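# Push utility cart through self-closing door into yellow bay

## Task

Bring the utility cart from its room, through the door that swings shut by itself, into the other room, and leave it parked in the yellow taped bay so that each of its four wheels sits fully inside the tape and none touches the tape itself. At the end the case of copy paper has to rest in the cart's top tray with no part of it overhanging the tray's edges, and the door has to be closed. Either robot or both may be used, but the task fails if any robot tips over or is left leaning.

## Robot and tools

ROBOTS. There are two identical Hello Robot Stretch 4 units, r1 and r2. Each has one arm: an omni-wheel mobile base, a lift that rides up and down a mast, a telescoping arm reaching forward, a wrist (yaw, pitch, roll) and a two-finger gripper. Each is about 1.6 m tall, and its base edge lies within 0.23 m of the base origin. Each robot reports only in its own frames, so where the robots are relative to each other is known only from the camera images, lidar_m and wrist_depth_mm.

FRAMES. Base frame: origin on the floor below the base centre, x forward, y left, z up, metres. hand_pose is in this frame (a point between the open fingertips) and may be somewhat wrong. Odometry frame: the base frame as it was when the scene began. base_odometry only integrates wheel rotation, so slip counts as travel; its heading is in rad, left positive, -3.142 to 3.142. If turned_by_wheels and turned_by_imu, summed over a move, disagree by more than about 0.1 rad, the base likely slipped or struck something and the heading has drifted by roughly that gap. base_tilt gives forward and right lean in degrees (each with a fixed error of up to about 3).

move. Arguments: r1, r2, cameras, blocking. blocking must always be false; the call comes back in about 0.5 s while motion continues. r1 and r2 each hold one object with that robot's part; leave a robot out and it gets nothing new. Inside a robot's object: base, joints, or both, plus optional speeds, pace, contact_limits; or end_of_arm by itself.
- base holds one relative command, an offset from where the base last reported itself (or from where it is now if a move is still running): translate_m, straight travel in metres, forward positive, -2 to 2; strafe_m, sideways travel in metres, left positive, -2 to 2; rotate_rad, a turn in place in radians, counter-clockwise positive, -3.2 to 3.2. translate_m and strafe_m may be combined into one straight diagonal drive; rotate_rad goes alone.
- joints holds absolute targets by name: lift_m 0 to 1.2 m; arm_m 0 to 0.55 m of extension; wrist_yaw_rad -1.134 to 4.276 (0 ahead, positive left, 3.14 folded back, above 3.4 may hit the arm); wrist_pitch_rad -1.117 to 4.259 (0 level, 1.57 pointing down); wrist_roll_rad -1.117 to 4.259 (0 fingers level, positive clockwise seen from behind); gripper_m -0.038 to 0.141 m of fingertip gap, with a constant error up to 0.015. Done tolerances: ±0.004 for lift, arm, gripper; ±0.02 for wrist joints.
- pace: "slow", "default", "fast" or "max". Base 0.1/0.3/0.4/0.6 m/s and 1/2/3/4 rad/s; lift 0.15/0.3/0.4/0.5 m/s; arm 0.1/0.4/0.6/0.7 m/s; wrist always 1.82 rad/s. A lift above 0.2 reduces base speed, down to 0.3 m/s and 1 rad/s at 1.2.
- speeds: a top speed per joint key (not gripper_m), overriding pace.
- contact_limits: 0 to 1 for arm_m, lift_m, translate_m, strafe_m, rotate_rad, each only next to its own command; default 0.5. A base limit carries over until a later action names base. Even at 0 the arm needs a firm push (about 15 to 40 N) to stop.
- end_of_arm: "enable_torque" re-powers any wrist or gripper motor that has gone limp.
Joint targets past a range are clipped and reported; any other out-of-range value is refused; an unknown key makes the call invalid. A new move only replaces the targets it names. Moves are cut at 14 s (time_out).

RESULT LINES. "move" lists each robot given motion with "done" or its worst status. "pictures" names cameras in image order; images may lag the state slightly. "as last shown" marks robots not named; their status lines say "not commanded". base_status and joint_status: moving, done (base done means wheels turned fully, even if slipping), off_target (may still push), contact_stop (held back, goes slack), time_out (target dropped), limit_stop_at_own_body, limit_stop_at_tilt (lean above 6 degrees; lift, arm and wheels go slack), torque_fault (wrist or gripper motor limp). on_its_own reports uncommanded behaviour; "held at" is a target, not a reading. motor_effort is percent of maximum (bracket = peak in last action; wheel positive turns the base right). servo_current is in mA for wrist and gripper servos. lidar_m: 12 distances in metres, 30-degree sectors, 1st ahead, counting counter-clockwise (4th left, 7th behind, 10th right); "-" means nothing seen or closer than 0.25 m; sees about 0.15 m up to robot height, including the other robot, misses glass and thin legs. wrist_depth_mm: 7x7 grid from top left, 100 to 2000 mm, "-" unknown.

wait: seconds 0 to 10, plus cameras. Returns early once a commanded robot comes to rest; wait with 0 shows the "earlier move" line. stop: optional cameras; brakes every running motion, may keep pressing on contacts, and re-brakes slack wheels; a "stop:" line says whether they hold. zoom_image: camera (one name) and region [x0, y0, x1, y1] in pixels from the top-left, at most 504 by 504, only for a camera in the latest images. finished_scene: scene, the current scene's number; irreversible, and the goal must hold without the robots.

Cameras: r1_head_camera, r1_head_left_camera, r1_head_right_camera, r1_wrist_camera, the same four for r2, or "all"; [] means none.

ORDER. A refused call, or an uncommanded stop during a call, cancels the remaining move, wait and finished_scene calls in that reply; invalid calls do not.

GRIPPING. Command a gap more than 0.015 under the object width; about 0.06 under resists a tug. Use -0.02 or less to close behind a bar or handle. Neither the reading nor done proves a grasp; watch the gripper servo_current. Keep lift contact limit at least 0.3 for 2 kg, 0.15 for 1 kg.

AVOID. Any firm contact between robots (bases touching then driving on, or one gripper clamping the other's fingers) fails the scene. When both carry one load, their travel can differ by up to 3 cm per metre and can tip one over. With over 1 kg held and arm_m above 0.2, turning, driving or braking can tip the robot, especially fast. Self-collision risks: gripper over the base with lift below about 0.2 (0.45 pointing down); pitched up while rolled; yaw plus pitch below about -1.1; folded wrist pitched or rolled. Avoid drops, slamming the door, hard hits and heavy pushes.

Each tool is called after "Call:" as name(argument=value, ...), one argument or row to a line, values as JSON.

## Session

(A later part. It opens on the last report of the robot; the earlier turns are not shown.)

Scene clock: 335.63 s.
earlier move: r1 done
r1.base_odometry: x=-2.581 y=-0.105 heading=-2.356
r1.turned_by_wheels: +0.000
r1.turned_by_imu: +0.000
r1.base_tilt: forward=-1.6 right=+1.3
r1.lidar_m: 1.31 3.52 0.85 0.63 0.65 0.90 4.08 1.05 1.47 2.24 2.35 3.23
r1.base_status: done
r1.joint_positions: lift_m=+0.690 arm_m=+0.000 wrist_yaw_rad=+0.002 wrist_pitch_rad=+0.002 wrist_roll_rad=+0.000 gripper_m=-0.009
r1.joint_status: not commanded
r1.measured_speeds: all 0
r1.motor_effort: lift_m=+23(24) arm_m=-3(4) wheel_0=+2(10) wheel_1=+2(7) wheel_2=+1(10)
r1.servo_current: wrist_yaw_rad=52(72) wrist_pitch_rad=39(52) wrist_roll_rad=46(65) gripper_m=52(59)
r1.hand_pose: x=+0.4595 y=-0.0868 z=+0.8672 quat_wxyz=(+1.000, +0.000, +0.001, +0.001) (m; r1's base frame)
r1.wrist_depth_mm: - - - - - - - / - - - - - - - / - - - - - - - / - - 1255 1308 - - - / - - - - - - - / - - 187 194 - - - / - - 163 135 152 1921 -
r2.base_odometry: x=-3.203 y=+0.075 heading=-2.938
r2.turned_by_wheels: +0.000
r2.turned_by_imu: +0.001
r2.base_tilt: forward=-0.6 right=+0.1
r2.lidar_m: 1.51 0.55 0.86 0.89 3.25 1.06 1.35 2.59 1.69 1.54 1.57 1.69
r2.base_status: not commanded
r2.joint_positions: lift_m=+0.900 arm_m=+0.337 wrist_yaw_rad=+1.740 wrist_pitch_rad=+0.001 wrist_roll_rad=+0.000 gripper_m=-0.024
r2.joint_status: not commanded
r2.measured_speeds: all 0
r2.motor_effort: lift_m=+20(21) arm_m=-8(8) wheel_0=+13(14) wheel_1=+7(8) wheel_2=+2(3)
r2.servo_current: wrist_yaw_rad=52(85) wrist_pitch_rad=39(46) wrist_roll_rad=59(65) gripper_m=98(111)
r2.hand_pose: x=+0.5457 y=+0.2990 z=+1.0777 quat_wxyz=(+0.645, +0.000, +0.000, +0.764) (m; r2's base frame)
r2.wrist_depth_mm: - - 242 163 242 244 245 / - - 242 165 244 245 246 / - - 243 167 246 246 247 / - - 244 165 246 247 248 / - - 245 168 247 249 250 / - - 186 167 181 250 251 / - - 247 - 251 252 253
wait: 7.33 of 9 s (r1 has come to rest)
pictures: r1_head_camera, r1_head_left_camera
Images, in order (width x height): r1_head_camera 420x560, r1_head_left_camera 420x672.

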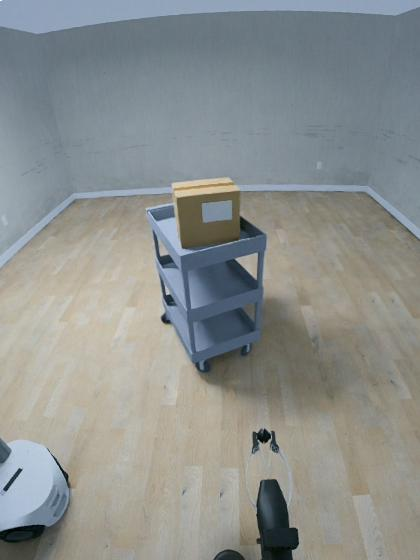

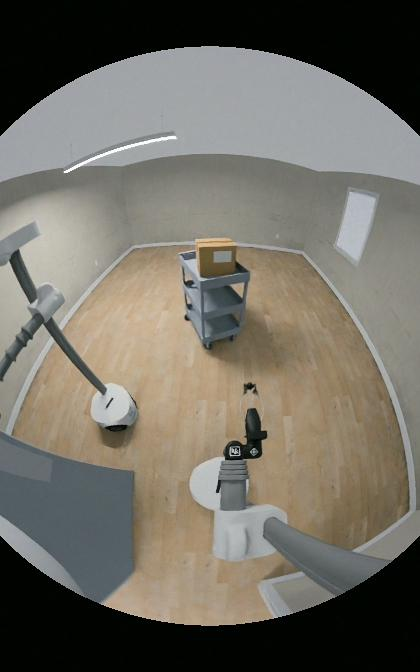

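Call:
move(
  blocking=false,
  r1={"base":{"translate_m":1.35,"strafe_m":-0.97},"joints":{"lift_m":0.62}},
  cameras=[],
)

Call:
wait(
  seconds=9,
  cameras=[],
)

Call:
wait(
  seconds=7,
  cameras=[],
)

Call:
move(
  blocking=false,
  r1={"base":{"rotate_rad":1.5708}},
  cameras=[],
)

Call:
wait(
  seconds=4,
  cameras=["r1_head_camera","r1_wrist_camera","r1_head_left_camera"],
)

Scene clock: 346.03 s.
move: r1 moving
r1.base_odometry: x=-2.615 y=-0.111 heading=-2.356
r1.turned_by_wheels: +0.000
r1.turned_by_imu: +0.000
r1.base_tilt: forward=-1.6 right=+1.3
r1.lidar_m: 1.28 3.53 0.86 0.66 0.69 0.90 4.10 1.09 1.52 2.22 2.31 3.19
r1.base_status: translate_m moving; strafe_m moving
r1.joint_positions: lift_m=+0.653 arm_m=+0.000 wrist_yaw_rad=+0.002 wrist_pitch_rad=+0.002 wrist_roll_rad=+0.000 gripper_m=-0.009
r1.joint_status: lift_m moving
r1.measured_speeds: translate_m=+0.110 strafe_m=-0.078 rotate_rad=+0.004 lift_m=-0.141 arm_m=+0.000 wrist_yaw_rad=+0.000 wrist_pitch_rad=+0.000 wrist_roll_rad=+0.000
r1.motor_effort: lift_m=+11(24) arm_m=-3(4) wheel_0=+9(11) wheel_1=-6(6) wheel_2=-8(9)
r1.servo_current: wrist_yaw_rad=52(59) wrist_pitch_rad=39(46) wrist_roll_rad=20(65) gripper_m=46(52)
r1.hand_pose: x=+0.4595 y=-0.0868 z=+0.8303 quat_wxyz=(+1.000, +0.000, +0.001, +0.001) (m; r1's base frame)
r1.wrist_depth_mm: - - - - - - - / - - - - - - - / - - - - - - - / - - 1229 - - - - / - - - - - - - / - - 186 195 - - - / - 1983 163 151 153 1921 1983
r2: as last shown
r2.turned_by_imu: +0.000
r2.lidar_m: 1.51 0.56 0.84 0.89 3.23 1.05 1.39 2.59 1.71 1.54 1.57 1.64
r2.motor_effort: lift_m=+21(21) arm_m=-7(8) wheel_0=+14(14) wheel_1=+7(7) wheel_2=+2(3)
r2.servo_current: wrist_yaw_rad=52(72) wrist_pitch_rad=46(46) wrist_roll_rad=52(59) gripper_m=98(111)
r2.wrist_depth_mm: - - 242 163 243 244 247 / - - 242 165 245 245 246 / - - 244 167 245 246 247 / - - 244 165 246 247 249 / - - 246 168 248 248 251 / - - 186 167 182 250 251 / - - 249 - 250 250 252
pictures: none
No camera images: "cameras" was empty.

Scene clock: 352.47 s.
earlier move: r1 done
r1.base_odometry: x=-4.221 y=-0.374 heading=-2.356
r1.turned_by_wheels: +0.000
r1.turned_by_imu: -0.005
r1.base_tilt: forward=-1.6 right=+1.3
r1.lidar_m: 3.41 3.56 0.80 0.76 1.82 2.29 2.34 1.84 1.35 1.28 1.35 1.79
r1.base_status: done
r1.joint_positions: lift_m=+0.620 arm_m=+0.000 wrist_yaw_rad=+0.002 wrist_pitch_rad=+0.002 wrist_roll_rad=+0.000 gripper_m=-0.009
r1.joint_status: all done
r1.measured_speeds: all 0
r1.motor_effort: lift_m=+13(24) arm_m=-4(4) wheel_0=+0(12) wheel_1=-2(6) wheel_2=+0(9)
r1.servo_current: wrist_yaw_rad=46(72) wrist_pitch_rad=46(52) wrist_roll_rad=52(78) gripper_m=52(59)
r1.hand_pose: x=+0.4595 y=-0.0868 z=+0.7981 quat_wxyz=(+1.000, +0.000, +0.001, +0.001) (m; r1's base frame)
r1.wrist_depth_mm: - - - - - - 1708 / - - - - - - 1756 / - - - - - - 1756 / - - - - - - - / - - - - - - - / - - - 194 - - - / - 1921 180 180 152 1863 1756
r2.base_odometry: x=-3.203 y=+0.075 heading=-2.938
r2.turned_by_wheels: +0.000
r2.turned_by_imu: +0.001
r2.base_tilt: forward=-0.7 right=+0.0
r2.lidar_m: 1.52 0.53 2.02 3.18 1.85 1.06 1.35 2.61 1.72 1.55 1.55 1.64
r2.base_status: not commanded
r2.joint_positions: lift_m=+0.900 arm_m=+0.337 wrist_yaw_rad=+1.740 wrist_pitch_rad=+0.001 wrist_roll_rad=+0.000 gripper_m=-0.024
r2.joint_status: not commanded
r2.measured_speeds: all 0
r2.motor_effort: lift_m=+20(21) arm_m=-8(8) wheel_0=+14(14) wheel_1=+7(7) wheel_2=+2(3)
r2.servo_current: wrist_yaw_rad=65(78) wrist_pitch_rad=39(52) wrist_roll_rad=52(59) gripper_m=104(111)
r2.hand_pose: x=+0.5457 y=+0.2990 z=+1.0777 quat_wxyz=(+0.645, +0.000, +0.000, +0.764) (m; r2's base frame)
r2.wrist_depth_mm: - - 241 162 242 244 245 / - - 242 166 245 245 246 / - - 243 167 245 246 247 / - - 245 165 247 248 248 / - - 246 168 248 249 250 / - - 186 167 181 250 252 / - - 248 - 250 251 253
wait: 6.43 of 9 s (r1 has come to rest)
pictures: none
No camera images: "cameras" was empty.

Scene clock: 359.47 s.
r1.base_odometry: x=-4.221 y=-0.374 heading=-2.356
r1.turned_by_wheels: +0.000
r1.turned_by_imu: +0.000
r1.base_tilt: forward=-1.6 right=+1.3
r1.lidar_m: 3.41 3.59 0.79 0.76 1.86 2.30 2.34 1.85 1.33 1.27 1.36 1.79
r1.base_status: done
r1.joint_positions: lift_m=+0.620 arm_m=+0.000 wrist_yaw_rad=+0.002 wrist_pitch_rad=+0.002 wrist_roll_rad=+0.000 gripper_m=-0.009
r1.joint_status: all done
r1.measured_speeds: all 0
r1.motor_effort: lift_m=+13(24) arm_m=-3(4) wheel_0=+0(12) wheel_1=-2(6) wheel_2=+0(9)
r1.servo_current: wrist_yaw_rad=52(72) wrist_pitch_rad=46(52) wrist_roll_rad=46(78) gripper_m=52(59)
r1.hand_pose: x=+0.4595 y=-0.0868 z=+0.7981 quat_wxyz=(+1.000, +0.000, +0.001, +0.001) (m; r1's base frame)
r1.wrist_depth_mm: - - - - - - 1708 / - - - - - - 1708 / - - - - - - 1756 / - - - - - - - / - - - - - - - / - - - 195 - - - / - 1921 181 180 152 1808 1756
r2.base_odometry: x=-3.203 y=+0.075 heading=-2.938
r2.turned_by_wheels: +0.000
r2.turned_by_imu: +0.001
r2.base_tilt: forward=-0.7 right=+0.0
r2.lidar_m: 1.51 0.55 2.04 3.19 1.85 1.08 1.34 2.63 1.71 1.54 1.57 1.68
r2.base_status: not commanded
r2.joint_positions: lift_m=+0.900 arm_m=+0.337 wrist_yaw_rad=+1.740 wrist_pitch_rad=+0.001 wrist_roll_rad=+0.000 gripper_m=-0.024
r2.joint_status: not commanded
r2.measured_speeds: all 0
r2.motor_effort: lift_m=+21(21) arm_m=-8(8) wheel_0=+13(14) wheel_1=+7(7) wheel_2=+2(3)
r2.servo_current: wrist_yaw_rad=59(78) wrist_pitch_rad=33(52) wrist_roll_rad=46(59) gripper_m=111(111)
r2.hand_pose: x=+0.5457 y=+0.2990 z=+1.0777 quat_wxyz=(+0.645, +0.000, +0.000, +0.764) (m; r2's base frame)
r2.wrist_depth_mm: - - 241 162 242 243 245 / - - 242 165 244 244 247 / - - 244 167 246 247 247 / - - 245 165 246 249 249 / - - 245 168 247 249 250 / - - 186 167 182 250 252 / - - 248 - 250 251 252
wait: 7.00 s; at rest by 0.27 s
pictures: none
No camera images: "cameras" was empty.

Scene clock: 359.97 s.
move: r1 moving
r1.base_odometry: x=-4.221 y=-0.374 heading=-2.104
r1.turned_by_wheels: +0.253
r1.turned_by_imu: +0.253
r1.base_tilt: forward=-1.6 right=+1.3
r1.lidar_m: 3.43 1.10 0.75 1.03 2.09 2.35 2.34 1.48 1.30 1.29 1.49 2.63
r1.base_status: rotate_rad moving
r1.joint_positions: lift_m=+0.620 arm_m=+0.000 wrist_yaw_rad=+0.002 wrist_pitch_rad=+0.002 wrist_roll_rad=+0.000 gripper_m=-0.009
r1.joint_status: not commanded
r1.measured_speeds: translate_m=-0.001 strafe_m=+0.000 rotate_rad=+0.974 lift_m=+0.000 arm_m=+0.000 wrist_yaw_rad=+0.000 wrist_pitch_rad=+0.000 wrist_roll_rad=+0.000
r1.motor_effort: lift_m=+13(13) arm_m=-3(4) wheel_0=-7(9) wheel_1=-6(8) wheel_2=-7(7)
r1.servo_current: wrist_yaw_rad=33(59) wrist_pitch_rad=39(46) wrist_roll_rad=39(78) gripper_m=46(52)
r1.hand_pose: x=+0.4595 y=-0.0869 z=+0.7981 quat_wxyz=(+1.000, +0.000, +0.001, +0.001) (m; r1's base frame)
r1.wrist_depth_mm: - - - - - - - / - - - - - - - / - - - - - - - / - - - - - - - / - - - - - - - / - - - 194 - - - / - 1863 180 181 153 1863 1808
r2: as last shown
r2.turned_by_imu: +0.000
r2.lidar_m: 1.52 0.55 2.02 3.21 1.88 1.08 1.37 2.64 1.70 1.56 1.57 1.67
r2.motor_effort: lift_m=+21(21) arm_m=-8(8) wheel_0=+14(14) wheel_1=+7(7) wheel_2=+2(3)
r2.servo_current: wrist_yaw_rad=59(72) wrist_pitch_rad=33(46) wrist_roll_rad=52(52) gripper_m=104(111)
r2.wrist_depth_mm: - - 241 162 242 244 245 / - - 242 165 244 246 246 / - - 243 167 245 246 247 / - - 245 165 245 248 249 / - - 246 168 249 249 249 / - - 186 167 182 251 252 / - - 248 - 251 251 253
pictures: none
No camera images: "cameras" was empty.

Scene clock: 361.53 s.
earlier move: r1 done
r1.base_odometry: x=-4.221 y=-0.374 heading=-0.786
r1.turned_by_wheels: +1.318
r1.turned_by_imu: +1.325
r1.base_tilt: forward=-1.6 right=+1.3
r1.lidar_m: 0.73 1.83 2.24 2.35 1.83 1.32 1.28 1.34 1.82 3.45 3.57 0.80
r1.base_status: done
r1.joint_positions: lift_m=+0.620 arm_m=+0.000 wrist_yaw_rad=+0.002 wrist_pitch_rad=+0.002 wrist_roll_rad=+0.000 gripper_m=-0.009
r1.joint_status: not commanded
r1.measured_speeds: all 0
r1.motor_effort: lift_m=+14(14) arm_m=-4(4) wheel_0=-3(10) wheel_1=-2(9) wheel_2=+0(9)
r1.servo_current: wrist_yaw_rad=52(65) wrist_pitch_rad=46(52) wrist_roll_rad=39(78) gripper_m=52(59)
r1.hand_pose: x=+0.4595 y=-0.0869 z=+0.7980 quat_wxyz=(+1.000, +0.000, +0.001, +0.001) (m; r1's base frame)
r1.wrist_depth_mm: - - - - - - - / - - - - 661 691 - / - - - - 668 691 - / - - - 609 564 627 - / - - - - - - - / - - - 194 180 - - / 1756 1576 180 135 142 - -
r2.base_odometry: x=-3.203 y=+0.075 heading=-2.938
r2.turned_by_wheels: +0.000
r2.turned_by_imu: +0.000
r2.base_tilt: forward=-0.6 right=+0.0
r2.lidar_m: 1.51 0.53 2.03 3.21 1.73 1.07 1.35 2.63 1.70 1.52 1.58 1.66
r2.base_status: not commanded
r2.joint_positions: lift_m=+0.900 arm_m=+0.337 wrist_yaw_rad=+1.740 wrist_pitch_rad=+0.001 wrist_roll_rad=+0.000 gripper_m=-0.024
r2.joint_status: not commanded
r2.measured_speeds: all 0
r2.motor_effort: lift_m=+21(21) arm_m=-8(8) wheel_0=+13(14) wheel_1=+7(7) wheel_2=+2(3)
r2.servo_current: wrist_yaw_rad=52(72) wrist_pitch_rad=33(46) wrist_roll_rad=52(59) gripper_m=104(111)
r2.hand_pose: x=+0.5457 y=+0.2990 z=+1.0777 quat_wxyz=(+0.645, +0.000, +0.000, +0.764) (m; r2's base frame)
r2.wrist_depth_mm: - - 241 162 243 244 245 / - - 241 165 244 246 246 / - - 244 167 246 246 247 / - - 245 165 248 247 248 / - - 246 168 248 248 250 / - - 185 167 182 250 251 / - 1921 247 - 251 251 253
wait: 1.57 of 4 s (r1 has come to rest)
pictures: r1_head_camera, r1_head_left_camera, r1_wrist_camera
Images, in order (width x height): r1_head_camera 420x560, r1_head_left_camera 420x672, r1_wrist_camera 616x392.

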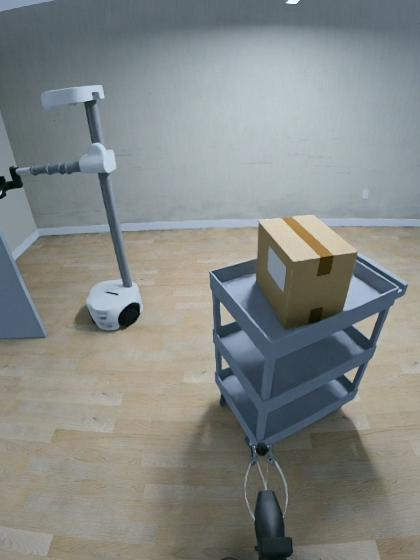

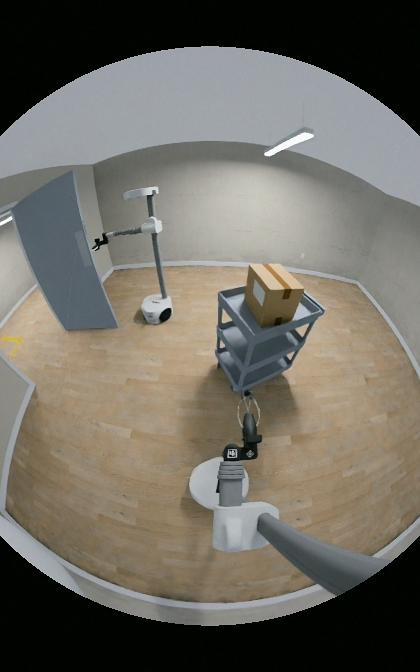

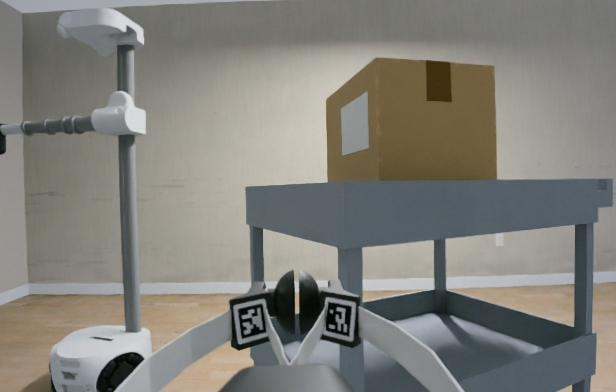

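Call:
move(
  blocking=false,
  r1={"base":{"translate_m":0.2,"strafe_m":-0.17},"joints":{"lift_m":0.66}},
  cameras=[],
)

Call:
wait(
  seconds=1.2,
  cameras=[],
)

Call:
wait(
  seconds=2,
  cameras=["r1_head_camera","r1_wrist_camera"],
)

Scene clock: 375.17 s.
move: r1 moving
r1.base_odometry: x=-4.218 y=-0.407 heading=-0.786
r1.turned_by_wheels: +0.000
r1.turned_by_imu: -0.001
r1.base_tilt: forward=-1.6 right=+1.2
r1.lidar_m: 0.72 1.82 2.23 2.35 1.86 1.34 1.30 1.36 1.85 3.43 3.54 0.79
r1.base_status: translate_m moving; strafe_m moving
r1.joint_positions: lift_m=+0.652 arm_m=+0.000 wrist_yaw_rad=+0.002 wrist_pitch_rad=+0.002 wrist_roll_rad=+0.000 gripper_m=-0.009
r1.joint_status: lift_m moving
r1.measured_speeds: translate_m=+0.098 strafe_m=-0.084 rotate_rad=+0.001 lift_m=+0.073 arm_m=+0.000 wrist_yaw_rad=+0.000 wrist_pitch_rad=+0.000 wrist_roll_rad=+0.000
r1.motor_effort: lift_m=+25(26) arm_m=-4(4) wheel_0=+9(10) wheel_1=-5(6) wheel_2=-9(9)
r1.servo_current: wrist_yaw_rad=52(65) wrist_pitch_rad=39(46) wrist_roll_rad=52(65) gripper_m=52(52)
r1.hand_pose: x=+0.4595 y=-0.0869 z=+0.8295 quat_wxyz=(+1.000, +0.000, +0.001, +0.001) (m; r1's base frame)
r1.wrist_depth_mm: - - - - - - - / - - - - 640 - - / - - - - 640 668 - / - - - 820 634 661 - / - - - 564 549 634 - / - - - 202 1138 - - / 1708 1576 180 151 142 - -
r2: as last shown
r2.lidar_m: 1.51 0.55 2.05 3.20 1.73 1.09 1.35 2.61 1.68 1.56 1.56 1.69
r2.servo_current: wrist_yaw_rad=52(72) wrist_pitch_rad=39(46) wrist_roll_rad=46(59) gripper_m=98(104)
r2.wrist_depth_mm: - - 241 162 242 244 246 / - - 243 165 244 245 245 / - - 243 167 246 246 248 / - - 245 165 246 247 249 / - - 245 168 247 249 250 / - - 186 167 181 249 251 / - - 249 - 251 251 253
pictures: none
No camera images: "cameras" was empty.

Scene clock: 376.37 s.
earlier move: r1 moving
r1.base_odometry: x=-4.201 y=-0.625 heading=-0.786
r1.turned_by_wheels: +0.000
r1.turned_by_imu: -0.001
r1.base_tilt: forward=-1.6 right=+1.3
r1.lidar_m: 0.56 1.73 2.09 2.50 2.12 1.55 1.46 1.51 2.10 3.28 3.41 0.67
r1.base_status: translate_m moving; strafe_m moving
r1.joint_positions: lift_m=+0.660 arm_m=+0.000 wrist_yaw_rad=+0.002 wrist_pitch_rad=+0.002 wrist_roll_rad=+0.000 gripper_m=-0.009
r1.joint_status: all done
r1.measured_speeds: translate_m=+0.060 strafe_m=-0.053 rotate_rad=-0.004 lift_m=+0.000 arm_m=+0.000 wrist_yaw_rad=+0.000 wrist_pitch_rad=+0.000 wrist_roll_rad=+0.000
r1.motor_effort: lift_m=+23(26) arm_m=-4(4) wheel_0=+0(12) wheel_1=-1(6) wheel_2=+0(9)
r1.servo_current: wrist_yaw_rad=52(65) wrist_pitch_rad=39(52) wrist_roll_rad=59(65) gripper_m=52(59)
r1.hand_pose: x=+0.4595 y=-0.0869 z=+0.8372 quat_wxyz=(+1.000, +0.000, +0.001, +0.001) (m; r1's base frame)
r1.wrist_depth_mm: - - - - - - - / - - - 469 488 - - / 1537 - - 469 492 - - / - - - 466 488 - - / - - 343 384 430 488 574 / - - 330 194 427 - - / 1499 1983 163 135 141 - 1983
r2.base_odometry: x=-3.203 y=+0.075 heading=-2.938
r2.turned_by_wheels: +0.000
r2.turned_by_imu: +0.000
r2.base_tilt: forward=-0.7 right=+0.0
r2.lidar_m: 1.51 0.55 2.03 3.19 1.77 1.07 1.36 2.64 1.71 1.55 1.57 1.67
r2.base_status: not commanded
r2.joint_positions: lift_m=+0.900 arm_m=+0.337 wrist_yaw_rad=+1.740 wrist_pitch_rad=+0.001 wrist_roll_rad=+0.000 gripper_m=-0.024
r2.joint_status: not commanded
r2.measured_speeds: all 0
r2.motor_effort: lift_m=+21(21) arm_m=-8(8) wheel_0=+14(14) wheel_1=+7(8) wheel_2=+2(3)
r2.servo_current: wrist_yaw_rad=65(72) wrist_pitch_rad=46(46) wrist_roll_rad=46(65) gripper_m=104(104)
r2.hand_pose: x=+0.5457 y=+0.2990 z=+1.0777 quat_wxyz=(+0.645, +0.000, +0.000, +0.764) (m; r2's base frame)
r2.wrist_depth_mm: - - 240 162 243 243 245 / - - 243 166 244 246 245 / - - 244 167 246 247 248 / - - 245 165 246 248 249 / - - 246 168 247 249 250 / - - 186 167 182 249 250 / 1921 - 248 - 251 251 252
wait: 1.20 s; no rest
pictures: none
No camera images: "cameras" was empty.

Scene clock: 376.93 s.
earlier move: r1 done
r1.base_odometry: x=-4.200 y=-0.636 heading=-0.786
r1.turned_by_wheels: +0.000
r1.turned_by_imu: +0.000
r1.base_tilt: forward=-1.6 right=+1.3
r1.lidar_m: 0.54 1.73 2.09 2.51 2.11 1.54 1.47 1.53 2.13 3.27 3.40 0.68
r1.base_status: done
r1.joint_positions: lift_m=+0.660 arm_m=+0.000 wrist_yaw_rad=+0.002 wrist_pitch_rad=+0.002 wrist_roll_rad=+0.000 gripper_m=-0.009
r1.joint_status: all done
r1.measured_speeds: all 0
r1.motor_effort: lift_m=+24(26) arm_m=-4(4) wheel_0=+0(12) wheel_1=-2(6) wheel_2=+0(9)
r1.servo_current: wrist_yaw_rad=52(65) wrist_pitch_rad=46(52) wrist_roll_rad=33(65) gripper_m=52(59)
r1.hand_pose: x=+0.4595 y=-0.0869 z=+0.8372 quat_wxyz=(+1.000, +0.000, +0.001, +0.001) (m; r1's base frame)
r1.wrist_depth_mm: - - - - - - - / - - - 462 484 - - / 1537 - - 459 488 - - / - - - 462 484 - - / - - 340 377 418 477 559 / - - 327 195 418 - - / 1537 1921 162 135 142 - -
r2.base_odometry: x=-3.203 y=+0.075 heading=-2.938
r2.turned_by_wheels: +0.000
r2.turned_by_imu: +0.000
r2.base_tilt: forward=-0.7 right=+0.0
r2.lidar_m: 1.52 0.56 2.02 3.20 1.79 1.09 1.37 2.61 1.69 1.54 1.57 1.67
r2.base_status: not commanded
r2.joint_positions: lift_m=+0.900 arm_m=+0.337 wrist_yaw_rad=+1.740 wrist_pitch_rad=+0.001 wrist_roll_rad=+0.000 gripper_m=-0.024
r2.joint_status: not commanded
r2.measured_speeds: all 0
r2.motor_effort: lift_m=+21(21) arm_m=-8(8) wheel_0=+13(14) wheel_1=+7(8) wheel_2=+2(3)
r2.servo_current: wrist_yaw_rad=65(72) wrist_pitch_rad=46(46) wrist_roll_rad=33(65) gripper_m=98(111)
r2.hand_pose: x=+0.5457 y=+0.2990 z=+1.0777 quat_wxyz=(+0.645, +0.000, +0.000, +0.764) (m; r2's base frame)
r2.wrist_depth_mm: - - 241 163 243 243 244 / - - 243 166 244 244 247 / - - 243 167 245 247 247 / - - 245 165 246 247 248 / - - 246 168 248 249 250 / - - 186 167 181 251 251 / 1983 - 248 - 251 252 252
wait: 0.57 of 2 s (r1 has come to rest)
pictures: r1_head_camera, r1_wrist_camera
Images, in order (width x height): r1_head_camera 420x560, r1_wrist_camera 616x392.

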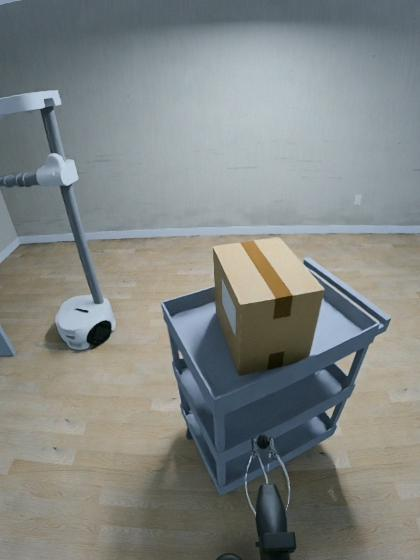

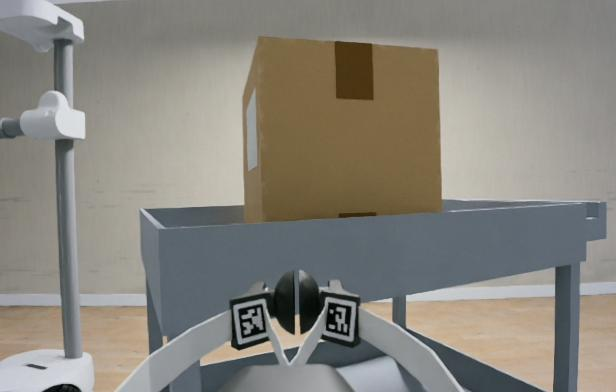

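Call:
move(
  blocking=false,
  r1={"base":{"translate_m":0.31},"pace":"slow"},
  cameras=[],
)

Call:
wait(
  seconds=5,
  cameras=["r1_head_camera","r1_wrist_camera","r1_head_left_camera"],
)

Scene clock: 383.03 s.
move: r1 moving
r1.base_odometry: x=-4.191 y=-0.644 heading=-0.786
r1.turned_by_wheels: +0.000
r1.turned_by_imu: +0.000
r1.base_tilt: forward=-1.6 right=+1.2
r1.lidar_m: 0.53 1.72 2.04 2.52 2.13 1.56 1.49 1.57 2.12 3.27 3.42 0.64
r1.base_status: translate_m moving
r1.joint_positions: lift_m=+0.660 arm_m=+0.000 wrist_yaw_rad=+0.002 wrist_pitch_rad=+0.002 wrist_roll_rad=+0.000 gripper_m=-0.009
r1.joint_status: not commanded
r1.measured_speeds: translate_m=+0.048 strafe_m=+0.001 rotate_rad=-0.002 lift_m=+0.000 arm_m=+0.000 wrist_yaw_rad=+0.000 wrist_pitch_rad=+0.000 wrist_roll_rad=+0.000
r1.motor_effort: lift_m=+23(24) arm_m=-4(4) wheel_0=+6(6) wheel_1=+5(7) wheel_2=-5(6)
r1.servo_current: wrist_yaw_rad=46(59) wrist_pitch_rad=52(52) wrist_roll_rad=52(59) gripper_m=52(52)
r1.hand_pose: x=+0.4595 y=-0.0869 z=+0.8372 quat_wxyz=(+1.000, +0.000, +0.001, +0.001) (m; r1's base frame)
r1.wrist_depth_mm: 1618 - - - - - - / - - - 449 473 - - / 1499 - - 449 473 - - / - - - 449 469 - - / - - 329 364 407 466 530 / - - 317 195 404 - - / 1499 1983 163 135 142 - 1983
r2: as last shown
r2.base_tilt: forward=-0.7 right=+0.1
r2.lidar_m: 1.50 0.55 2.05 3.20 1.75 1.06 1.36 2.61 1.72 1.54 1.55 1.65
r2.motor_effort: lift_m=+21(21) arm_m=-8(8) wheel_0=+13(14) wheel_1=+7(7) wheel_2=+2(3)
r2.servo_current: wrist_yaw_rad=59(65) wrist_pitch_rad=46(46) wrist_roll_rad=33(52) gripper_m=98(104)
r2.wrist_depth_mm: - - 241 162 243 243 244 / - - 242 165 244 245 246 / - - 243 167 245 245 247 / - - 244 165 247 248 249 / - - 247 168 248 249 250 / - - 185 167 182 251 251 / - - 249 - 251 251 252
pictures: none
No camera images: "cameras" was empty.

Scene clock: 386.93 s.
earlier move: r1 done
r1.base_odometry: x=-3.981 y=-0.855 heading=-0.786
r1.turned_by_wheels: +0.000
r1.turned_by_imu: +0.000
r1.base_tilt: forward=-1.6 right=+1.3
r1.lidar_m: 0.43 1.49 1.88 2.50 2.53 1.87 1.76 1.87 2.56 3.24 0.75 0.48
r1.base_status: done
r1.joint_positions: lift_m=+0.660 arm_m=+0.000 wrist_yaw_rad=-0.003 wrist_pitch_rad=+0.002 wrist_roll_rad=+0.000 gripper_m=-0.010
r1.joint_status: not commanded
r1.measured_speeds: all 0
r1.motor_effort: lift_m=+23(24) arm_m=+4(5) wheel_0=+4(9) wheel_1=+2(8) wheel_2=-1(16)
r1.servo_current: wrist_yaw_rad=46(78) wrist_pitch_rad=39(52) wrist_roll_rad=39(72) gripper_m=39(59)
r1.hand_pose: x=+0.4590 y=-0.0882 z=+0.8372 quat_wxyz=(+1.000, +0.000, +0.001, -0.001) (m; r1's base frame)
r1.wrist_depth_mm: - - 301 298 296 - - / - - 301 298 296 - - / - - 303 298 298 - - / - - 303 303 297 297 - / 214 221 229 237 247 256 265 / 211 219 224 195 246 257 267 / 211 216 185 166 142 260 1808
r2.base_odometry: x=-3.203 y=+0.075 heading=-2.938
r2.turned_by_wheels: +0.000
r2.turned_by_imu: +0.001
r2.base_tilt: forward=-0.7 right=+0.0
r2.lidar_m: 1.50 0.53 2.03 3.19 1.51 0.95 1.20 2.59 1.70 1.52 1.59 1.66
r2.base_status: not commanded
r2.joint_positions: lift_m=+0.900 arm_m=+0.337 wrist_yaw_rad=+1.740 wrist_pitch_rad=+0.001 wrist_roll_rad=+0.000 gripper_m=-0.024
r2.joint_status: not commanded
r2.measured_speeds: all 0
r2.motor_effort: lift_m=+21(21) arm_m=-8(8) wheel_0=+13(14) wheel_1=+7(7) wheel_2=+2(3)
r2.servo_current: wrist_yaw_rad=59(78) wrist_pitch_rad=39(52) wrist_roll_rad=52(65) gripper_m=98(111)
r2.hand_pose: x=+0.5457 y=+0.2990 z=+1.0777 quat_wxyz=(+0.645, +0.000, +0.000, +0.764) (m; r2's base frame)
r2.wrist_depth_mm: - - 240 163 242 243 245 / - - 242 165 243 245 246 / - - 244 167 245 246 248 / - - 245 165 245 248 249 / - - 246 168 248 249 250 / - - 186 167 181 250 251 / - - 249 - 250 253 251
wait: 3.90 of 5 s (r1 has come to rest)
pictures: r1_head_camera, r1_head_left_camera, r1_wrist_camera
Images, in order (width x height): r1_head_camera 420x560, r1_head_left_camera 420x672, r1_wrist_camera 616x392.

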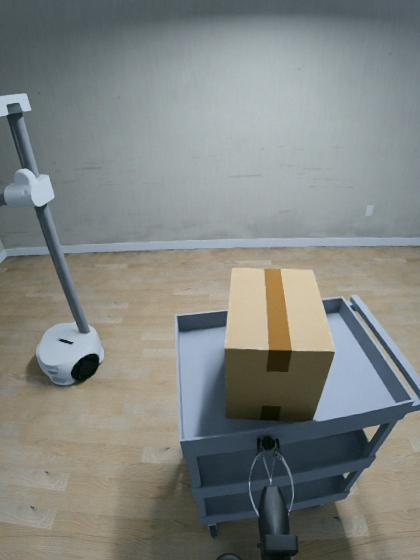

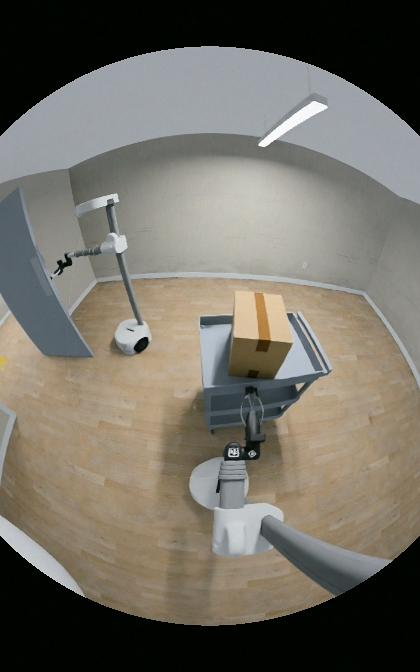

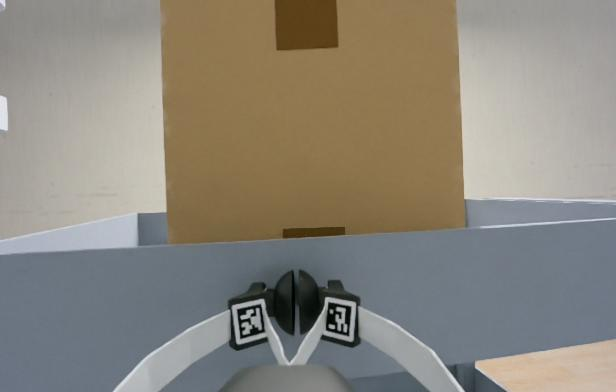

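Call:
move(
  blocking=false,
  r1={"base":{"translate_m":-0.2}},
  cameras=[],
)

Call:
wait(
  seconds=3,
  cameras=["r1_head_camera"],
)

Call:
move(
  blocking=false,
  r1={"base":{"translate_m":-0.15,"strafe_m":-1.33},"joints":{"lift_m":0.69}},
  cameras=[],
)

Call:
wait(
  seconds=1,
  cameras=[],
)

Call:
wait(
  seconds=8,
  cameras=[],
)

Call:
move(
  blocking=false,
  r1={"base":{"rotate_rad":1.641}},
  cameras=[],
)

Call:
wait(
  seconds=4,
  cameras=["r1_head_camera","r1_wrist_camera"],
)

Scene clock: 408.90 s.
move: r1 moving
r1.base_odometry: x=-4.003 y=-0.833 heading=-0.786
r1.turned_by_wheels: +0.000
r1.turned_by_imu: +0.000
r1.base_tilt: forward=-1.6 right=+1.2
r1.lidar_m: 0.43 1.52 1.90 2.50 2.53 1.82 1.75 1.85 2.54 3.28 3.41 0.51
r1.base_status: translate_m moving
r1.joint_positions: lift_m=+0.660 arm_m=+0.000 wrist_yaw_rad=-0.003 wrist_pitch_rad=+0.002 wrist_roll_rad=+0.000 gripper_m=-0.010
r1.joint_status: not commanded
r1.measured_speeds: translate_m=-0.122 strafe_m=+0.001 rotate_rad=+0.002 lift_m=+0.000 arm_m=+0.000 wrist_yaw_rad=+0.000 wrist_pitch_rad=+0.000 wrist_roll_rad=+0.000
r1.motor_effort: lift_m=+23(23) arm_m=+4(4) wheel_0=-5(6) wheel_1=-6(7) wheel_2=+8(10)
r1.servo_current: wrist_yaw_rad=52(59) wrist_pitch_rad=46(46) wrist_roll_rad=46(59) gripper_m=46(46)
r1.hand_pose: x=+0.4590 y=-0.0882 z=+0.8372 quat_wxyz=(+1.000, +0.000, +0.001, -0.001) (m; r1's base frame)
r1.wrist_depth_mm: - - 330 327 324 - - / - - 329 327 322 - - / - - 332 329 324 - - / - - 334 327 325 - - / 240 249 256 267 276 289 296 / 238 246 251 193 274 289 298 / 237 243 180 180 152 1808 1921
r2: as last shown
r2.turned_by_imu: +0.000
r2.base_tilt: forward=-0.6 right=+0.0
r2.lidar_m: 1.51 0.54 2.02 3.18 1.56 0.99 1.21 2.58 1.69 1.55 1.57 1.65
r2.servo_current: wrist_yaw_rad=65(72) wrist_pitch_rad=39(39) wrist_roll_rad=59(59) gripper_m=104(104)
r2.wrist_depth_mm: - - 241 163 242 244 245 / - - 242 165 245 245 245 / - - 243 167 245 245 247 / - - 245 165 247 248 249 / - - 246 168 248 250 250 / - - 185 167 181 251 251 / - - 249 - 250 251 253
pictures: none
No camera images: "cameras" was empty.

Scene clock: 410.47 s.
earlier move: r1 done
r1.base_odometry: x=-4.122 y=-0.713 heading=-0.786
r1.turned_by_wheels: +0.000
r1.turned_by_imu: +0.000
r1.base_tilt: forward=-1.6 right=+1.3
r1.lidar_m: 0.61 1.64 1.99 2.51 2.25 1.66 1.59 1.67 2.26 3.28 3.39 0.70
r1.base_status: done
r1.joint_positions: lift_m=+0.660 arm_m=+0.000 wrist_yaw_rad=-0.003 wrist_pitch_rad=+0.002 wrist_roll_rad=+0.000 gripper_m=-0.010
r1.joint_status: not commanded
r1.measured_speeds: all 0
r1.motor_effort: lift_m=+23(23) arm_m=+4(4) wheel_0=-4(9) wheel_1=+0(7) wheel_2=-1(10)
r1.servo_current: wrist_yaw_rad=52(59) wrist_pitch_rad=39(52) wrist_roll_rad=52(59) gripper_m=46(52)
r1.hand_pose: x=+0.4590 y=-0.0882 z=+0.8372 quat_wxyz=(+1.000, +0.000, +0.001, -0.001) (m; r1's base frame)
r1.wrist_depth_mm: - - - - - - - / - - 504 496 - - - / - - 504 500 - - - / - - 492 496 496 - - / - 404 418 436 452 473 492 / - 410 407 194 452 - - / - 407 162 135 142 1921 1708
r2.base_odometry: x=-3.203 y=+0.075 heading=-2.938
r2.turned_by_wheels: +0.000
r2.turned_by_imu: +0.000
r2.base_tilt: forward=-0.6 right=+0.1
r2.lidar_m: 1.51 0.56 2.04 3.18 1.69 0.97 1.21 2.62 1.69 1.55 1.58 1.68
r2.base_status: not commanded
r2.joint_positions: lift_m=+0.900 arm_m=+0.337 wrist_yaw_rad=+1.740 wrist_pitch_rad=+0.001 wrist_roll_rad=+0.000 gripper_m=-0.024
r2.joint_status: not commanded
r2.measured_speeds: all 0
r2.motor_effort: lift_m=+21(21) arm_m=-8(8) wheel_0=+14(14) wheel_1=+7(8) wheel_2=+2(3)
r2.servo_current: wrist_yaw_rad=65(72) wrist_pitch_rad=39(52) wrist_roll_rad=46(65) gripper_m=98(111)
r2.hand_pose: x=+0.5457 y=+0.2990 z=+1.0777 quat_wxyz=(+0.645, +0.000, +0.000, +0.764) (m; r2's base frame)
r2.wrist_depth_mm: - - 241 162 242 243 246 / - - 242 165 244 246 245 / - - 242 167 246 247 247 / - - 245 165 248 248 249 / - - 246 168 247 250 249 / - - 186 167 182 251 252 / - - 248 - 251 251 252
wait: 1.57 of 3 s (r1 has come to rest)
pictures: r1_head_camera
Images, in order (width x height): r1_head_camera 420x560.

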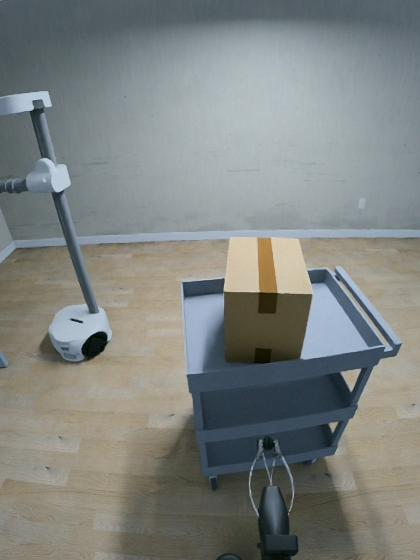

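Scene clock: 410.97 s.
move: r1 moving
r1.base_odometry: x=-4.149 y=-0.735 heading=-0.786
r1.turned_by_wheels: +0.000
r1.turned_by_imu: +0.000
r1.base_tilt: forward=-1.5 right=+1.2
r1.lidar_m: 0.62 1.66 2.01 2.54 2.28 1.62 1.58 1.66 2.25 3.24 3.37 0.69
r1.base_status: translate_m moving; strafe_m moving
r1.joint_positions: lift_m=+0.687 arm_m=+0.000 wrist_yaw_rad=-0.003 wrist_pitch_rad=+0.002 wrist_roll_rad=+0.000 gripper_m=-0.010
r1.joint_status: lift_m moving
r1.measured_speeds: translate_m=-0.015 strafe_m=-0.133 rotate_rad=-0.004 lift_m=+0.044 arm_m=+0.000 wrist_yaw_rad=+0.000 wrist_pitch_rad=+0.000 wrist_roll_rad=+0.000
r1.motor_effort: lift_m=+22(26) arm_m=+4(4) wheel_0=+9(11) wheel_1=-10(10) wheel_2=+3(4)
r1.servo_current: wrist_yaw_rad=46(65) wrist_pitch_rad=39(46) wrist_roll_rad=59(65) gripper_m=39(46)
r1.hand_pose: x=+0.4590 y=-0.0882 z=+0.8646 quat_wxyz=(+1.000, +0.000, +0.001, -0.001) (m; r1's base frame)
r1.wrist_depth_mm: - - - - - - - / - - - 496 - - - / - - 504 500 - - - / - - 504 500 - - - / - 415 433 439 459 477 492 / - 413 421 194 455 - 504 / - 413 162 135 142 - 1708
r2: as last shown
r2.base_tilt: forward=-0.6 right=+0.0
r2.lidar_m: 1.51 0.53 2.02 3.20 1.71 1.00 1.25 2.62 1.71 1.56 1.57 1.65
r2.motor_effort: lift_m=+21(21) arm_m=-8(8) wheel_0=+14(14) wheel_1=+7(7) wheel_2=+2(3)
r2.servo_current: wrist_yaw_rad=72(72) wrist_pitch_rad=39(46) wrist_roll_rad=59(59) gripper_m=98(104)
r2.wrist_depth_mm: - - 240 163 243 245 245 / - - 243 166 244 245 246 / - - 243 167 246 246 247 / - - 245 165 247 249 248 / - - 246 169 248 248 250 / - - 185 167 181 249 252 / - - 248 - 250 251 252
pictures: none
No camera images: "cameras" was empty.

Scene clock: 411.97 s.
earlier move: r1 moving
r1.base_odometry: x=-4.346 y=-0.891 heading=-0.786
r1.turned_by_wheels: +0.000
r1.turned_by_imu: -0.001
r1.base_tilt: forward=-1.6 right=+1.3
r1.lidar_m: 0.69 0.69 2.24 2.79 2.22 1.61 1.55 1.61 2.23 3.01 3.12 0.73
r1.base_status: translate_m moving; strafe_m moving
r1.joint_positions: lift_m=+0.690 arm_m=+0.000 wrist_yaw_rad=-0.003 wrist_pitch_rad=+0.002 wrist_roll_rad=+0.000 gripper_m=-0.010
r1.joint_status: all done
r1.measured_speeds: translate_m=-0.033 strafe_m=-0.298 rotate_rad=+0.001 lift_m=+0.000 arm_m=+0.000 wrist_yaw_rad=+0.000 wrist_pitch_rad=+0.000 wrist_roll_rad=+0.000
r1.motor_effort: lift_m=+23(26) arm_m=+4(4) wheel_0=+5(11) wheel_1=-6(10) wheel_2=+2(5)
r1.servo_current: wrist_yaw_rad=59(65) wrist_pitch_rad=39(52) wrist_roll_rad=46(78) gripper_m=46(52)
r1.hand_pose: x=+0.4590 y=-0.0882 z=+0.8672 quat_wxyz=(+1.000, +0.000, +0.001, -0.001) (m; r1's base frame)
r1.wrist_depth_mm: - - - - - - - / - - - - - - - / 530 521 609 - - - - / 525 521 544 - - - - / 459 469 484 496 512 - - / 455 469 477 203 508 - - / - - 163 135 142 1983 1921
r2.base_odometry: x=-3.203 y=+0.075 heading=-2.938
r2.turned_by_wheels: +0.000
r2.turned_by_imu: +0.000
r2.base_tilt: forward=-0.6 right=+0.1
r2.lidar_m: 1.51 0.54 2.02 3.19 1.86 0.94 1.22 2.63 1.71 1.55 1.54 1.62
r2.base_status: not commanded
r2.joint_positions: lift_m=+0.900 arm_m=+0.337 wrist_yaw_rad=+1.740 wrist_pitch_rad=+0.001 wrist_roll_rad=+0.000 gripper_m=-0.024
r2.joint_status: not commanded
r2.measured_speeds: all 0
r2.motor_effort: lift_m=+21(21) arm_m=-7(8) wheel_0=+13(14) wheel_1=+7(7) wheel_2=+2(3)
r2.servo_current: wrist_yaw_rad=59(72) wrist_pitch_rad=33(46) wrist_roll_rad=39(59) gripper_m=98(111)
r2.hand_pose: x=+0.5457 y=+0.2990 z=+1.0777 quat_wxyz=(+0.645, +0.000, +0.000, +0.764) (m; r2's base frame)
r2.wrist_depth_mm: - - 240 162 244 244 246 / - - 243 165 243 245 245 / - - 245 167 245 247 247 / - - 244 165 246 247 248 / - - 246 168 248 249 250 / - - 185 167 182 251 252 / - - 248 - 250 251 252
wait: 1.00 s; no rest
pictures: none
No camera images: "cameras" was empty.

Scene clock: 416.33 s.
earlier move: r1 done
r1.base_odometry: x=-5.169 y=-1.547 heading=-0.786
r1.turned_by_wheels: +0.000
r1.turned_by_imu: -0.007
r1.base_tilt: forward=-1.6 right=+1.3
r1.lidar_m: 3.28 1.14 1.19 3.83 2.07 1.51 1.40 1.47 2.05 1.93 2.03 2.72
r1.base_status: done
r1.joint_positions: lift_m=+0.690 arm_m=+0.000 wrist_yaw_rad=-0.003 wrist_pitch_rad=+0.002 wrist_roll_rad=+0.000 gripper_m=-0.010
r1.joint_status: all done
r1.measured_speeds: all 0
r1.motor_effort: lift_m=+23(26) arm_m=+4(4) wheel_0=+1(11) wheel_1=+0(10) wheel_2=+1(5)
r1.servo_current: wrist_yaw_rad=52(85) wrist_pitch_rad=39(52) wrist_roll_rad=52(78) gripper_m=46(52)
r1.hand_pose: x=+0.4590 y=-0.0882 z=+0.8672 quat_wxyz=(+1.000, +0.000, +0.001, -0.001) (m; r1's base frame)
r1.wrist_depth_mm: - - - - - - - / - - - - - - - / - - - - - - - / - - - - - - - / - - - - - - - / - - - 194 - - - / - - 181 181 153 1921 1983
r2.base_odometry: x=-3.203 y=+0.075 heading=-2.938
r2.turned_by_wheels: +0.000
r2.turned_by_imu: +0.001
r2.base_tilt: forward=-0.6 right=+0.0
r2.lidar_m: 1.51 0.54 2.02 3.21 3.22 0.97 1.22 2.60 1.71 1.55 1.57 1.65
r2.base_status: not commanded
r2.joint_positions: lift_m=+0.900 arm_m=+0.337 wrist_yaw_rad=+1.740 wrist_pitch_rad=+0.001 wrist_roll_rad=+0.000 gripper_m=-0.024
r2.joint_status: not commanded
r2.measured_speeds: all 0
r2.motor_effort: lift_m=+21(21) arm_m=-8(8) wheel_0=+13(14) wheel_1=+7(8) wheel_2=+2(3)
r2.servo_current: wrist_yaw_rad=52(78) wrist_pitch_rad=39(52) wrist_roll_rad=39(65) gripper_m=104(111)
r2.hand_pose: x=+0.5457 y=+0.2990 z=+1.0777 quat_wxyz=(+0.645, +0.000, +0.000, +0.764) (m; r2's base frame)
r2.wrist_depth_mm: - - 241 163 243 244 244 / - - 242 165 244 246 246 / - - 244 166 245 245 247 / - - 246 165 248 248 249 / - - 245 168 248 249 249 / - - 185 167 182 251 251 / - - 248 - 250 252 253
wait: 4.37 of 8 s (r1 has come to rest)
pictures: none
No camera images: "cameras" was empty.

Scene clock: 416.83 s.
move: r1 moving
r1.base_odometry: x=-5.169 y=-1.547 heading=-0.534
r1.turned_by_wheels: +0.252
r1.turned_by_imu: +0.253
r1.base_tilt: forward=-1.6 right=+1.2
r1.lidar_m: 3.30 1.15 1.54 3.02 1.70 1.40 1.40 1.64 1.94 1.96 2.24 3.31
r1.base_status: rotate_rad moving
r1.joint_positions: lift_m=+0.690 arm_m=+0.000 wrist_yaw_rad=-0.003 wrist_pitch_rad=+0.002 wrist_roll_rad=+0.000 gripper_m=-0.010
r1.joint_status: not commanded
r1.measured_speeds: translate_m=-0.002 strafe_m=-0.001 rotate_rad=+0.973 lift_m=+0.000 arm_m=+0.000 wrist_yaw_rad=+0.000 wrist_pitch_rad=+0.000 wrist_roll_rad=+0.000
r1.motor_effort: lift_m=+23(23) arm_m=+4(4) wheel_0=-5(9) wheel_1=-6(8) wheel_2=-7(8)
r1.servo_current: wrist_yaw_rad=46(52) wrist_pitch_rad=39(52) wrist_roll_rad=33(72) gripper_m=39(46)
r1.hand_pose: x=+0.4590 y=-0.0882 z=+0.8672 quat_wxyz=(+1.000, +0.000, +0.001, -0.001) (m; r1's base frame)
r1.wrist_depth_mm: - - - - - - - / - - - - - - - / - - - - - - - / - - - - - - - / - - - - - - - / - - - 195 - - - / 1138 - 181 181 153 1983 1983
r2: as last shown
r2.turned_by_imu: +0.000
r2.base_tilt: forward=-0.7 right=+0.0
r2.lidar_m: 1.52 0.55 2.03 3.20 3.24 0.96 1.25 2.61 1.71 1.55 1.57 1.66
r2.motor_effort: lift_m=+21(21) arm_m=-7(8) wheel_0=+13(14) wheel_1=+7(7) wheel_2=+3(3)
r2.servo_current: wrist_yaw_rad=59(85) wrist_pitch_rad=39(46) wrist_roll_rad=46(52) gripper_m=104(104)
r2.wrist_depth_mm: - - 241 162 243 244 245 / - - 243 166 244 245 246 / - - 244 167 245 246 248 / - - 244 165 246 247 249 / - - 246 168 249 249 250 / - - 185 167 181 251 251 / - - 248 - 250 252 253
pictures: none
No camera images: "cameras" was empty.

Scene clock: 418.43 s.
earlier move: r1 done
r1.base_odometry: x=-5.169 y=-1.547 heading=+0.855
r1.turned_by_wheels: +1.388
r1.turned_by_imu: +1.396
r1.base_tilt: forward=-1.5 right=+1.3
r1.lidar_m: 3.84 1.95 1.45 1.38 1.50 1.98 1.91 2.08 2.95 3.30 1.16 1.26
r1.base_status: done
r1.joint_positions: lift_m=+0.690 arm_m=+0.000 wrist_yaw_rad=-0.002 wrist_pitch_rad=+0.002 wrist_roll_rad=+0.000 gripper_m=-0.010
r1.joint_status: not commanded
r1.measured_speeds: all 0
r1.motor_effort: lift_m=+23(23) arm_m=+4(4) wheel_0=-2(11) wheel_1=-3(8) wheel_2=+0(8)
r1.servo_current: wrist_yaw_rad=46(65) wrist_pitch_rad=39(52) wrist_roll_rad=46(72) gripper_m=46(52)
r1.hand_pose: x=+0.4591 y=-0.0880 z=+0.8672 quat_wxyz=(+1.000, +0.000, +0.001, -0.001) (m; r1's base frame)
r1.wrist_depth_mm: - - - - - - - / - - - - - - - / - - - - - - - / - - - - - - - / - - - - - - - / - - - 195 - - - / - - 181 180 153 1921 1921
r2.base_odometry: x=-3.203 y=+0.075 heading=-2.938
r2.turned_by_wheels: +0.000
r2.turned_by_imu: +0.000
r2.base_tilt: forward=-0.7 right=+0.0
r2.lidar_m: 1.51 0.55 2.04 3.20 3.25 0.98 1.20 2.62 1.70 1.54 1.58 1.66
r2.base_status: not commanded
r2.joint_positions: lift_m=+0.900 arm_m=+0.337 wrist_yaw_rad=+1.740 wrist_pitch_rad=+0.001 wrist_roll_rad=+0.000 gripper_m=-0.024
r2.joint_status: not commanded
r2.measured_speeds: all 0
r2.motor_effort: lift_m=+21(21) arm_m=-8(8) wheel_0=+13(14) wheel_1=+7(7) wheel_2=+2(3)
r2.servo_current: wrist_yaw_rad=59(85) wrist_pitch_rad=46(46) wrist_roll_rad=52(59) gripper_m=98(104)
r2.hand_pose: x=+0.5457 y=+0.2990 z=+1.0777 quat_wxyz=(+0.645, +0.000, +0.000, +0.764) (m; r2's base frame)
r2.wrist_depth_mm: - - 241 163 242 243 245 / - - 242 166 243 245 246 / - - 243 167 244 246 247 / - - 245 165 247 247 249 / - - 247 168 247 249 250 / - - 186 167 182 250 251 / - - 248 - 250 251 252
wait: 1.60 of 4 s (r1 has come to rest)
pictures: r1_head_camera, r1_wrist_camera
Images, in order (width x height): r1_head_camera 420x560, r1_wrist_camera 616x392.

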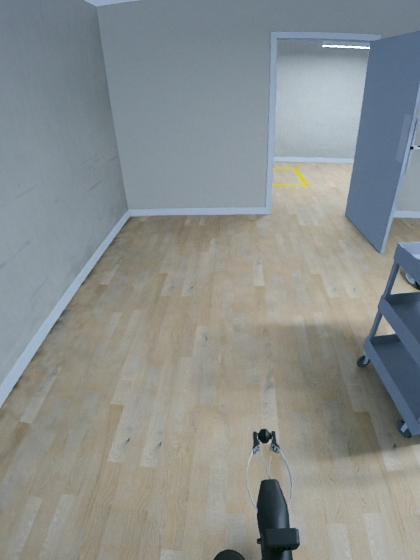

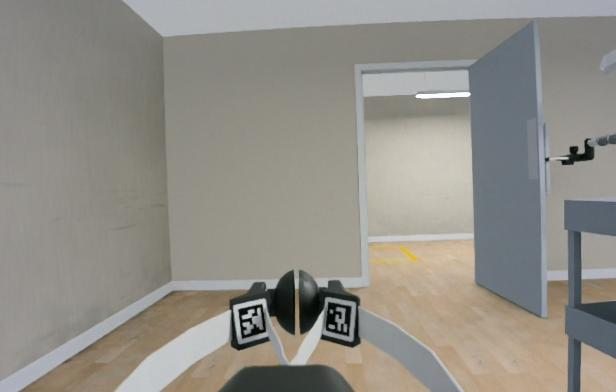

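Call:
move(
  blocking=false,
  r1={"base":{"translate_m":-0.07,"strafe_m":-1.0}},
  cameras=[],
)

Call:
wait(
  seconds=6,
  cameras=["r1_head_camera","r1_wrist_camera"],
)

Scene clock: 425.70 s.
move: r1 moving
r1.base_odometry: x=-5.144 y=-1.572 heading=+0.855
r1.turned_by_wheels: +0.000
r1.turned_by_imu: +0.000
r1.base_tilt: forward=-1.6 right=+1.3
r1.lidar_m: 3.83 2.00 1.46 1.41 1.53 1.98 1.93 2.06 2.97 3.27 1.14 1.25
r1.base_status: translate_m moving; strafe_m moving
r1.joint_positions: lift_m=+0.690 arm_m=+0.000 wrist_yaw_rad=-0.002 wrist_pitch_rad=+0.002 wrist_roll_rad=+0.000 gripper_m=-0.010
r1.joint_status: not commanded
r1.measured_speeds: translate_m=-0.010 strafe_m=-0.135 rotate_rad=+0.004 lift_m=+0.000 arm_m=+0.000 wrist_yaw_rad=+0.000 wrist_pitch_rad=+0.000 wrist_roll_rad=+0.000
r1.motor_effort: lift_m=+23(23) arm_m=+4(4) wheel_0=+7(10) wheel_1=-9(12) wheel_2=+3(4)
r1.servo_current: wrist_yaw_rad=26(65) wrist_pitch_rad=46(46) wrist_roll_rad=52(59) gripper_m=39(46)
r1.hand_pose: x=+0.4591 y=-0.0880 z=+0.8672 quat_wxyz=(+1.000, +0.000, +0.001, -0.001) (m; r1's base frame)
r1.wrist_depth_mm: - - - - - - - / - - - - - - - / - - - - - - - / - - - - - - - / - - - - - - - / - - - 195 - - - / - - 180 180 152 1983 1921
r2: as last shown
r2.base_tilt: forward=-0.7 right=+0.1
r2.lidar_m: 1.50 0.56 2.03 3.19 3.23 0.99 1.22 2.64 1.72 1.55 1.57 1.67
r2.motor_effort: lift_m=+21(21) arm_m=-8(8) wheel_0=+13(14) wheel_1=+7(7) wheel_2=+3(3)
r2.servo_current: wrist_yaw_rad=52(72) wrist_pitch_rad=39(46) wrist_roll_rad=46(52) gripper_m=104(111)
r2.wrist_depth_mm: - - 240 163 243 243 245 / - - 242 165 245 246 246 / - - 243 167 245 246 248 / - - 245 165 247 248 249 / - - 246 168 249 249 250 / - - 186 167 182 250 251 / - - 248 - 251 252 252
pictures: none
No camera images: "cameras" was empty.

Scene clock: 429.90 s.
earlier move: r1 done
r1.base_odometry: x=-4.461 y=-2.256 heading=+0.855
r1.turned_by_wheels: +0.000
r1.turned_by_imu: -0.006
r1.base_tilt: forward=-1.6 right=+1.3
r1.lidar_m: 0.77 3.30 2.46 2.38 2.57 1.97 1.91 2.08 2.39 2.31 2.42 0.83
r1.base_status: done
r1.joint_positions: lift_m=+0.690 arm_m=+0.000 wrist_yaw_rad=-0.002 wrist_pitch_rad=+0.002 wrist_roll_rad=+0.000 gripper_m=-0.010
r1.joint_status: not commanded
r1.measured_speeds: all 0
r1.motor_effort: lift_m=+23(23) arm_m=+4(4) wheel_0=+0(11) wheel_1=-1(12) wheel_2=+3(5)
r1.servo_current: wrist_yaw_rad=39(65) wrist_pitch_rad=46(52) wrist_roll_rad=59(65) gripper_m=39(52)
r1.hand_pose: x=+0.4591 y=-0.0880 z=+0.8672 quat_wxyz=(+1.000, +0.000, +0.001, -0.001) (m; r1's base frame)
r1.wrist_depth_mm: - - - - - - - / - - - - - - - / - - - 866 - - - / - - - 866 - - - / - - 715 - 647 - - / - - 209 194 - - - / - - 162 135 142 1921 1983
r2.base_odometry: x=-3.203 y=+0.075 heading=-2.938
r2.turned_by_wheels: +0.000
r2.turned_by_imu: +0.001
r2.base_tilt: forward=-0.6 right=+0.0
r2.lidar_m: 1.52 0.55 2.03 3.21 3.21 0.99 1.24 2.61 1.68 1.54 1.57 1.67
r2.base_status: not commanded
r2.joint_positions: lift_m=+0.900 arm_m=+0.337 wrist_yaw_rad=+1.740 wrist_pitch_rad=+0.001 wrist_roll_rad=+0.000 gripper_m=-0.024
r2.joint_status: not commanded
r2.measured_speeds: all 0
r2.motor_effort: lift_m=+21(21) arm_m=-8(8) wheel_0=+13(14) wheel_1=+7(8) wheel_2=+2(3)
r2.servo_current: wrist_yaw_rad=72(78) wrist_pitch_rad=39(46) wrist_roll_rad=52(59) gripper_m=98(111)
r2.hand_pose: x=+0.5457 y=+0.2990 z=+1.0777 quat_wxyz=(+0.645, +0.000, +0.000, +0.764) (m; r2's base frame)
r2.wrist_depth_mm: - - 240 162 242 245 245 / - - 242 165 244 245 246 / - - 244 167 245 246 248 / - - 244 165 247 247 249 / - - 246 168 249 249 250 / - - 186 167 181 250 252 / - - 248 - 251 252 253
wait: 4.20 of 6 s (r1 has come to rest)
pictures: r1_head_camera, r1_wrist_camera
Images, in order (width x height): r1_head_camera 420x560, r1_wrist_camera 616x392.

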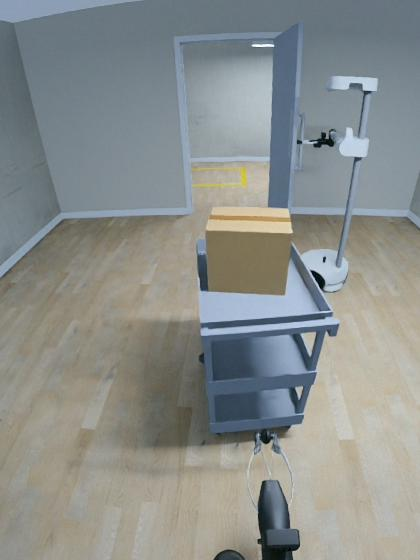

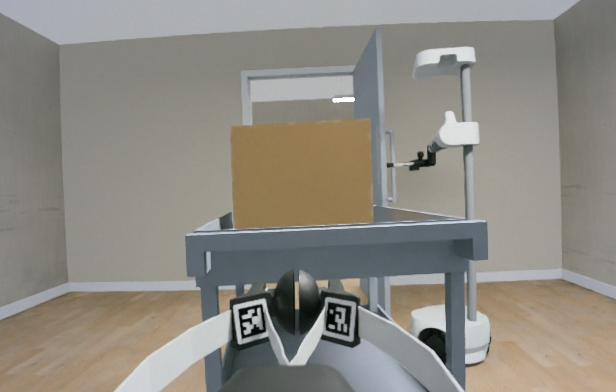

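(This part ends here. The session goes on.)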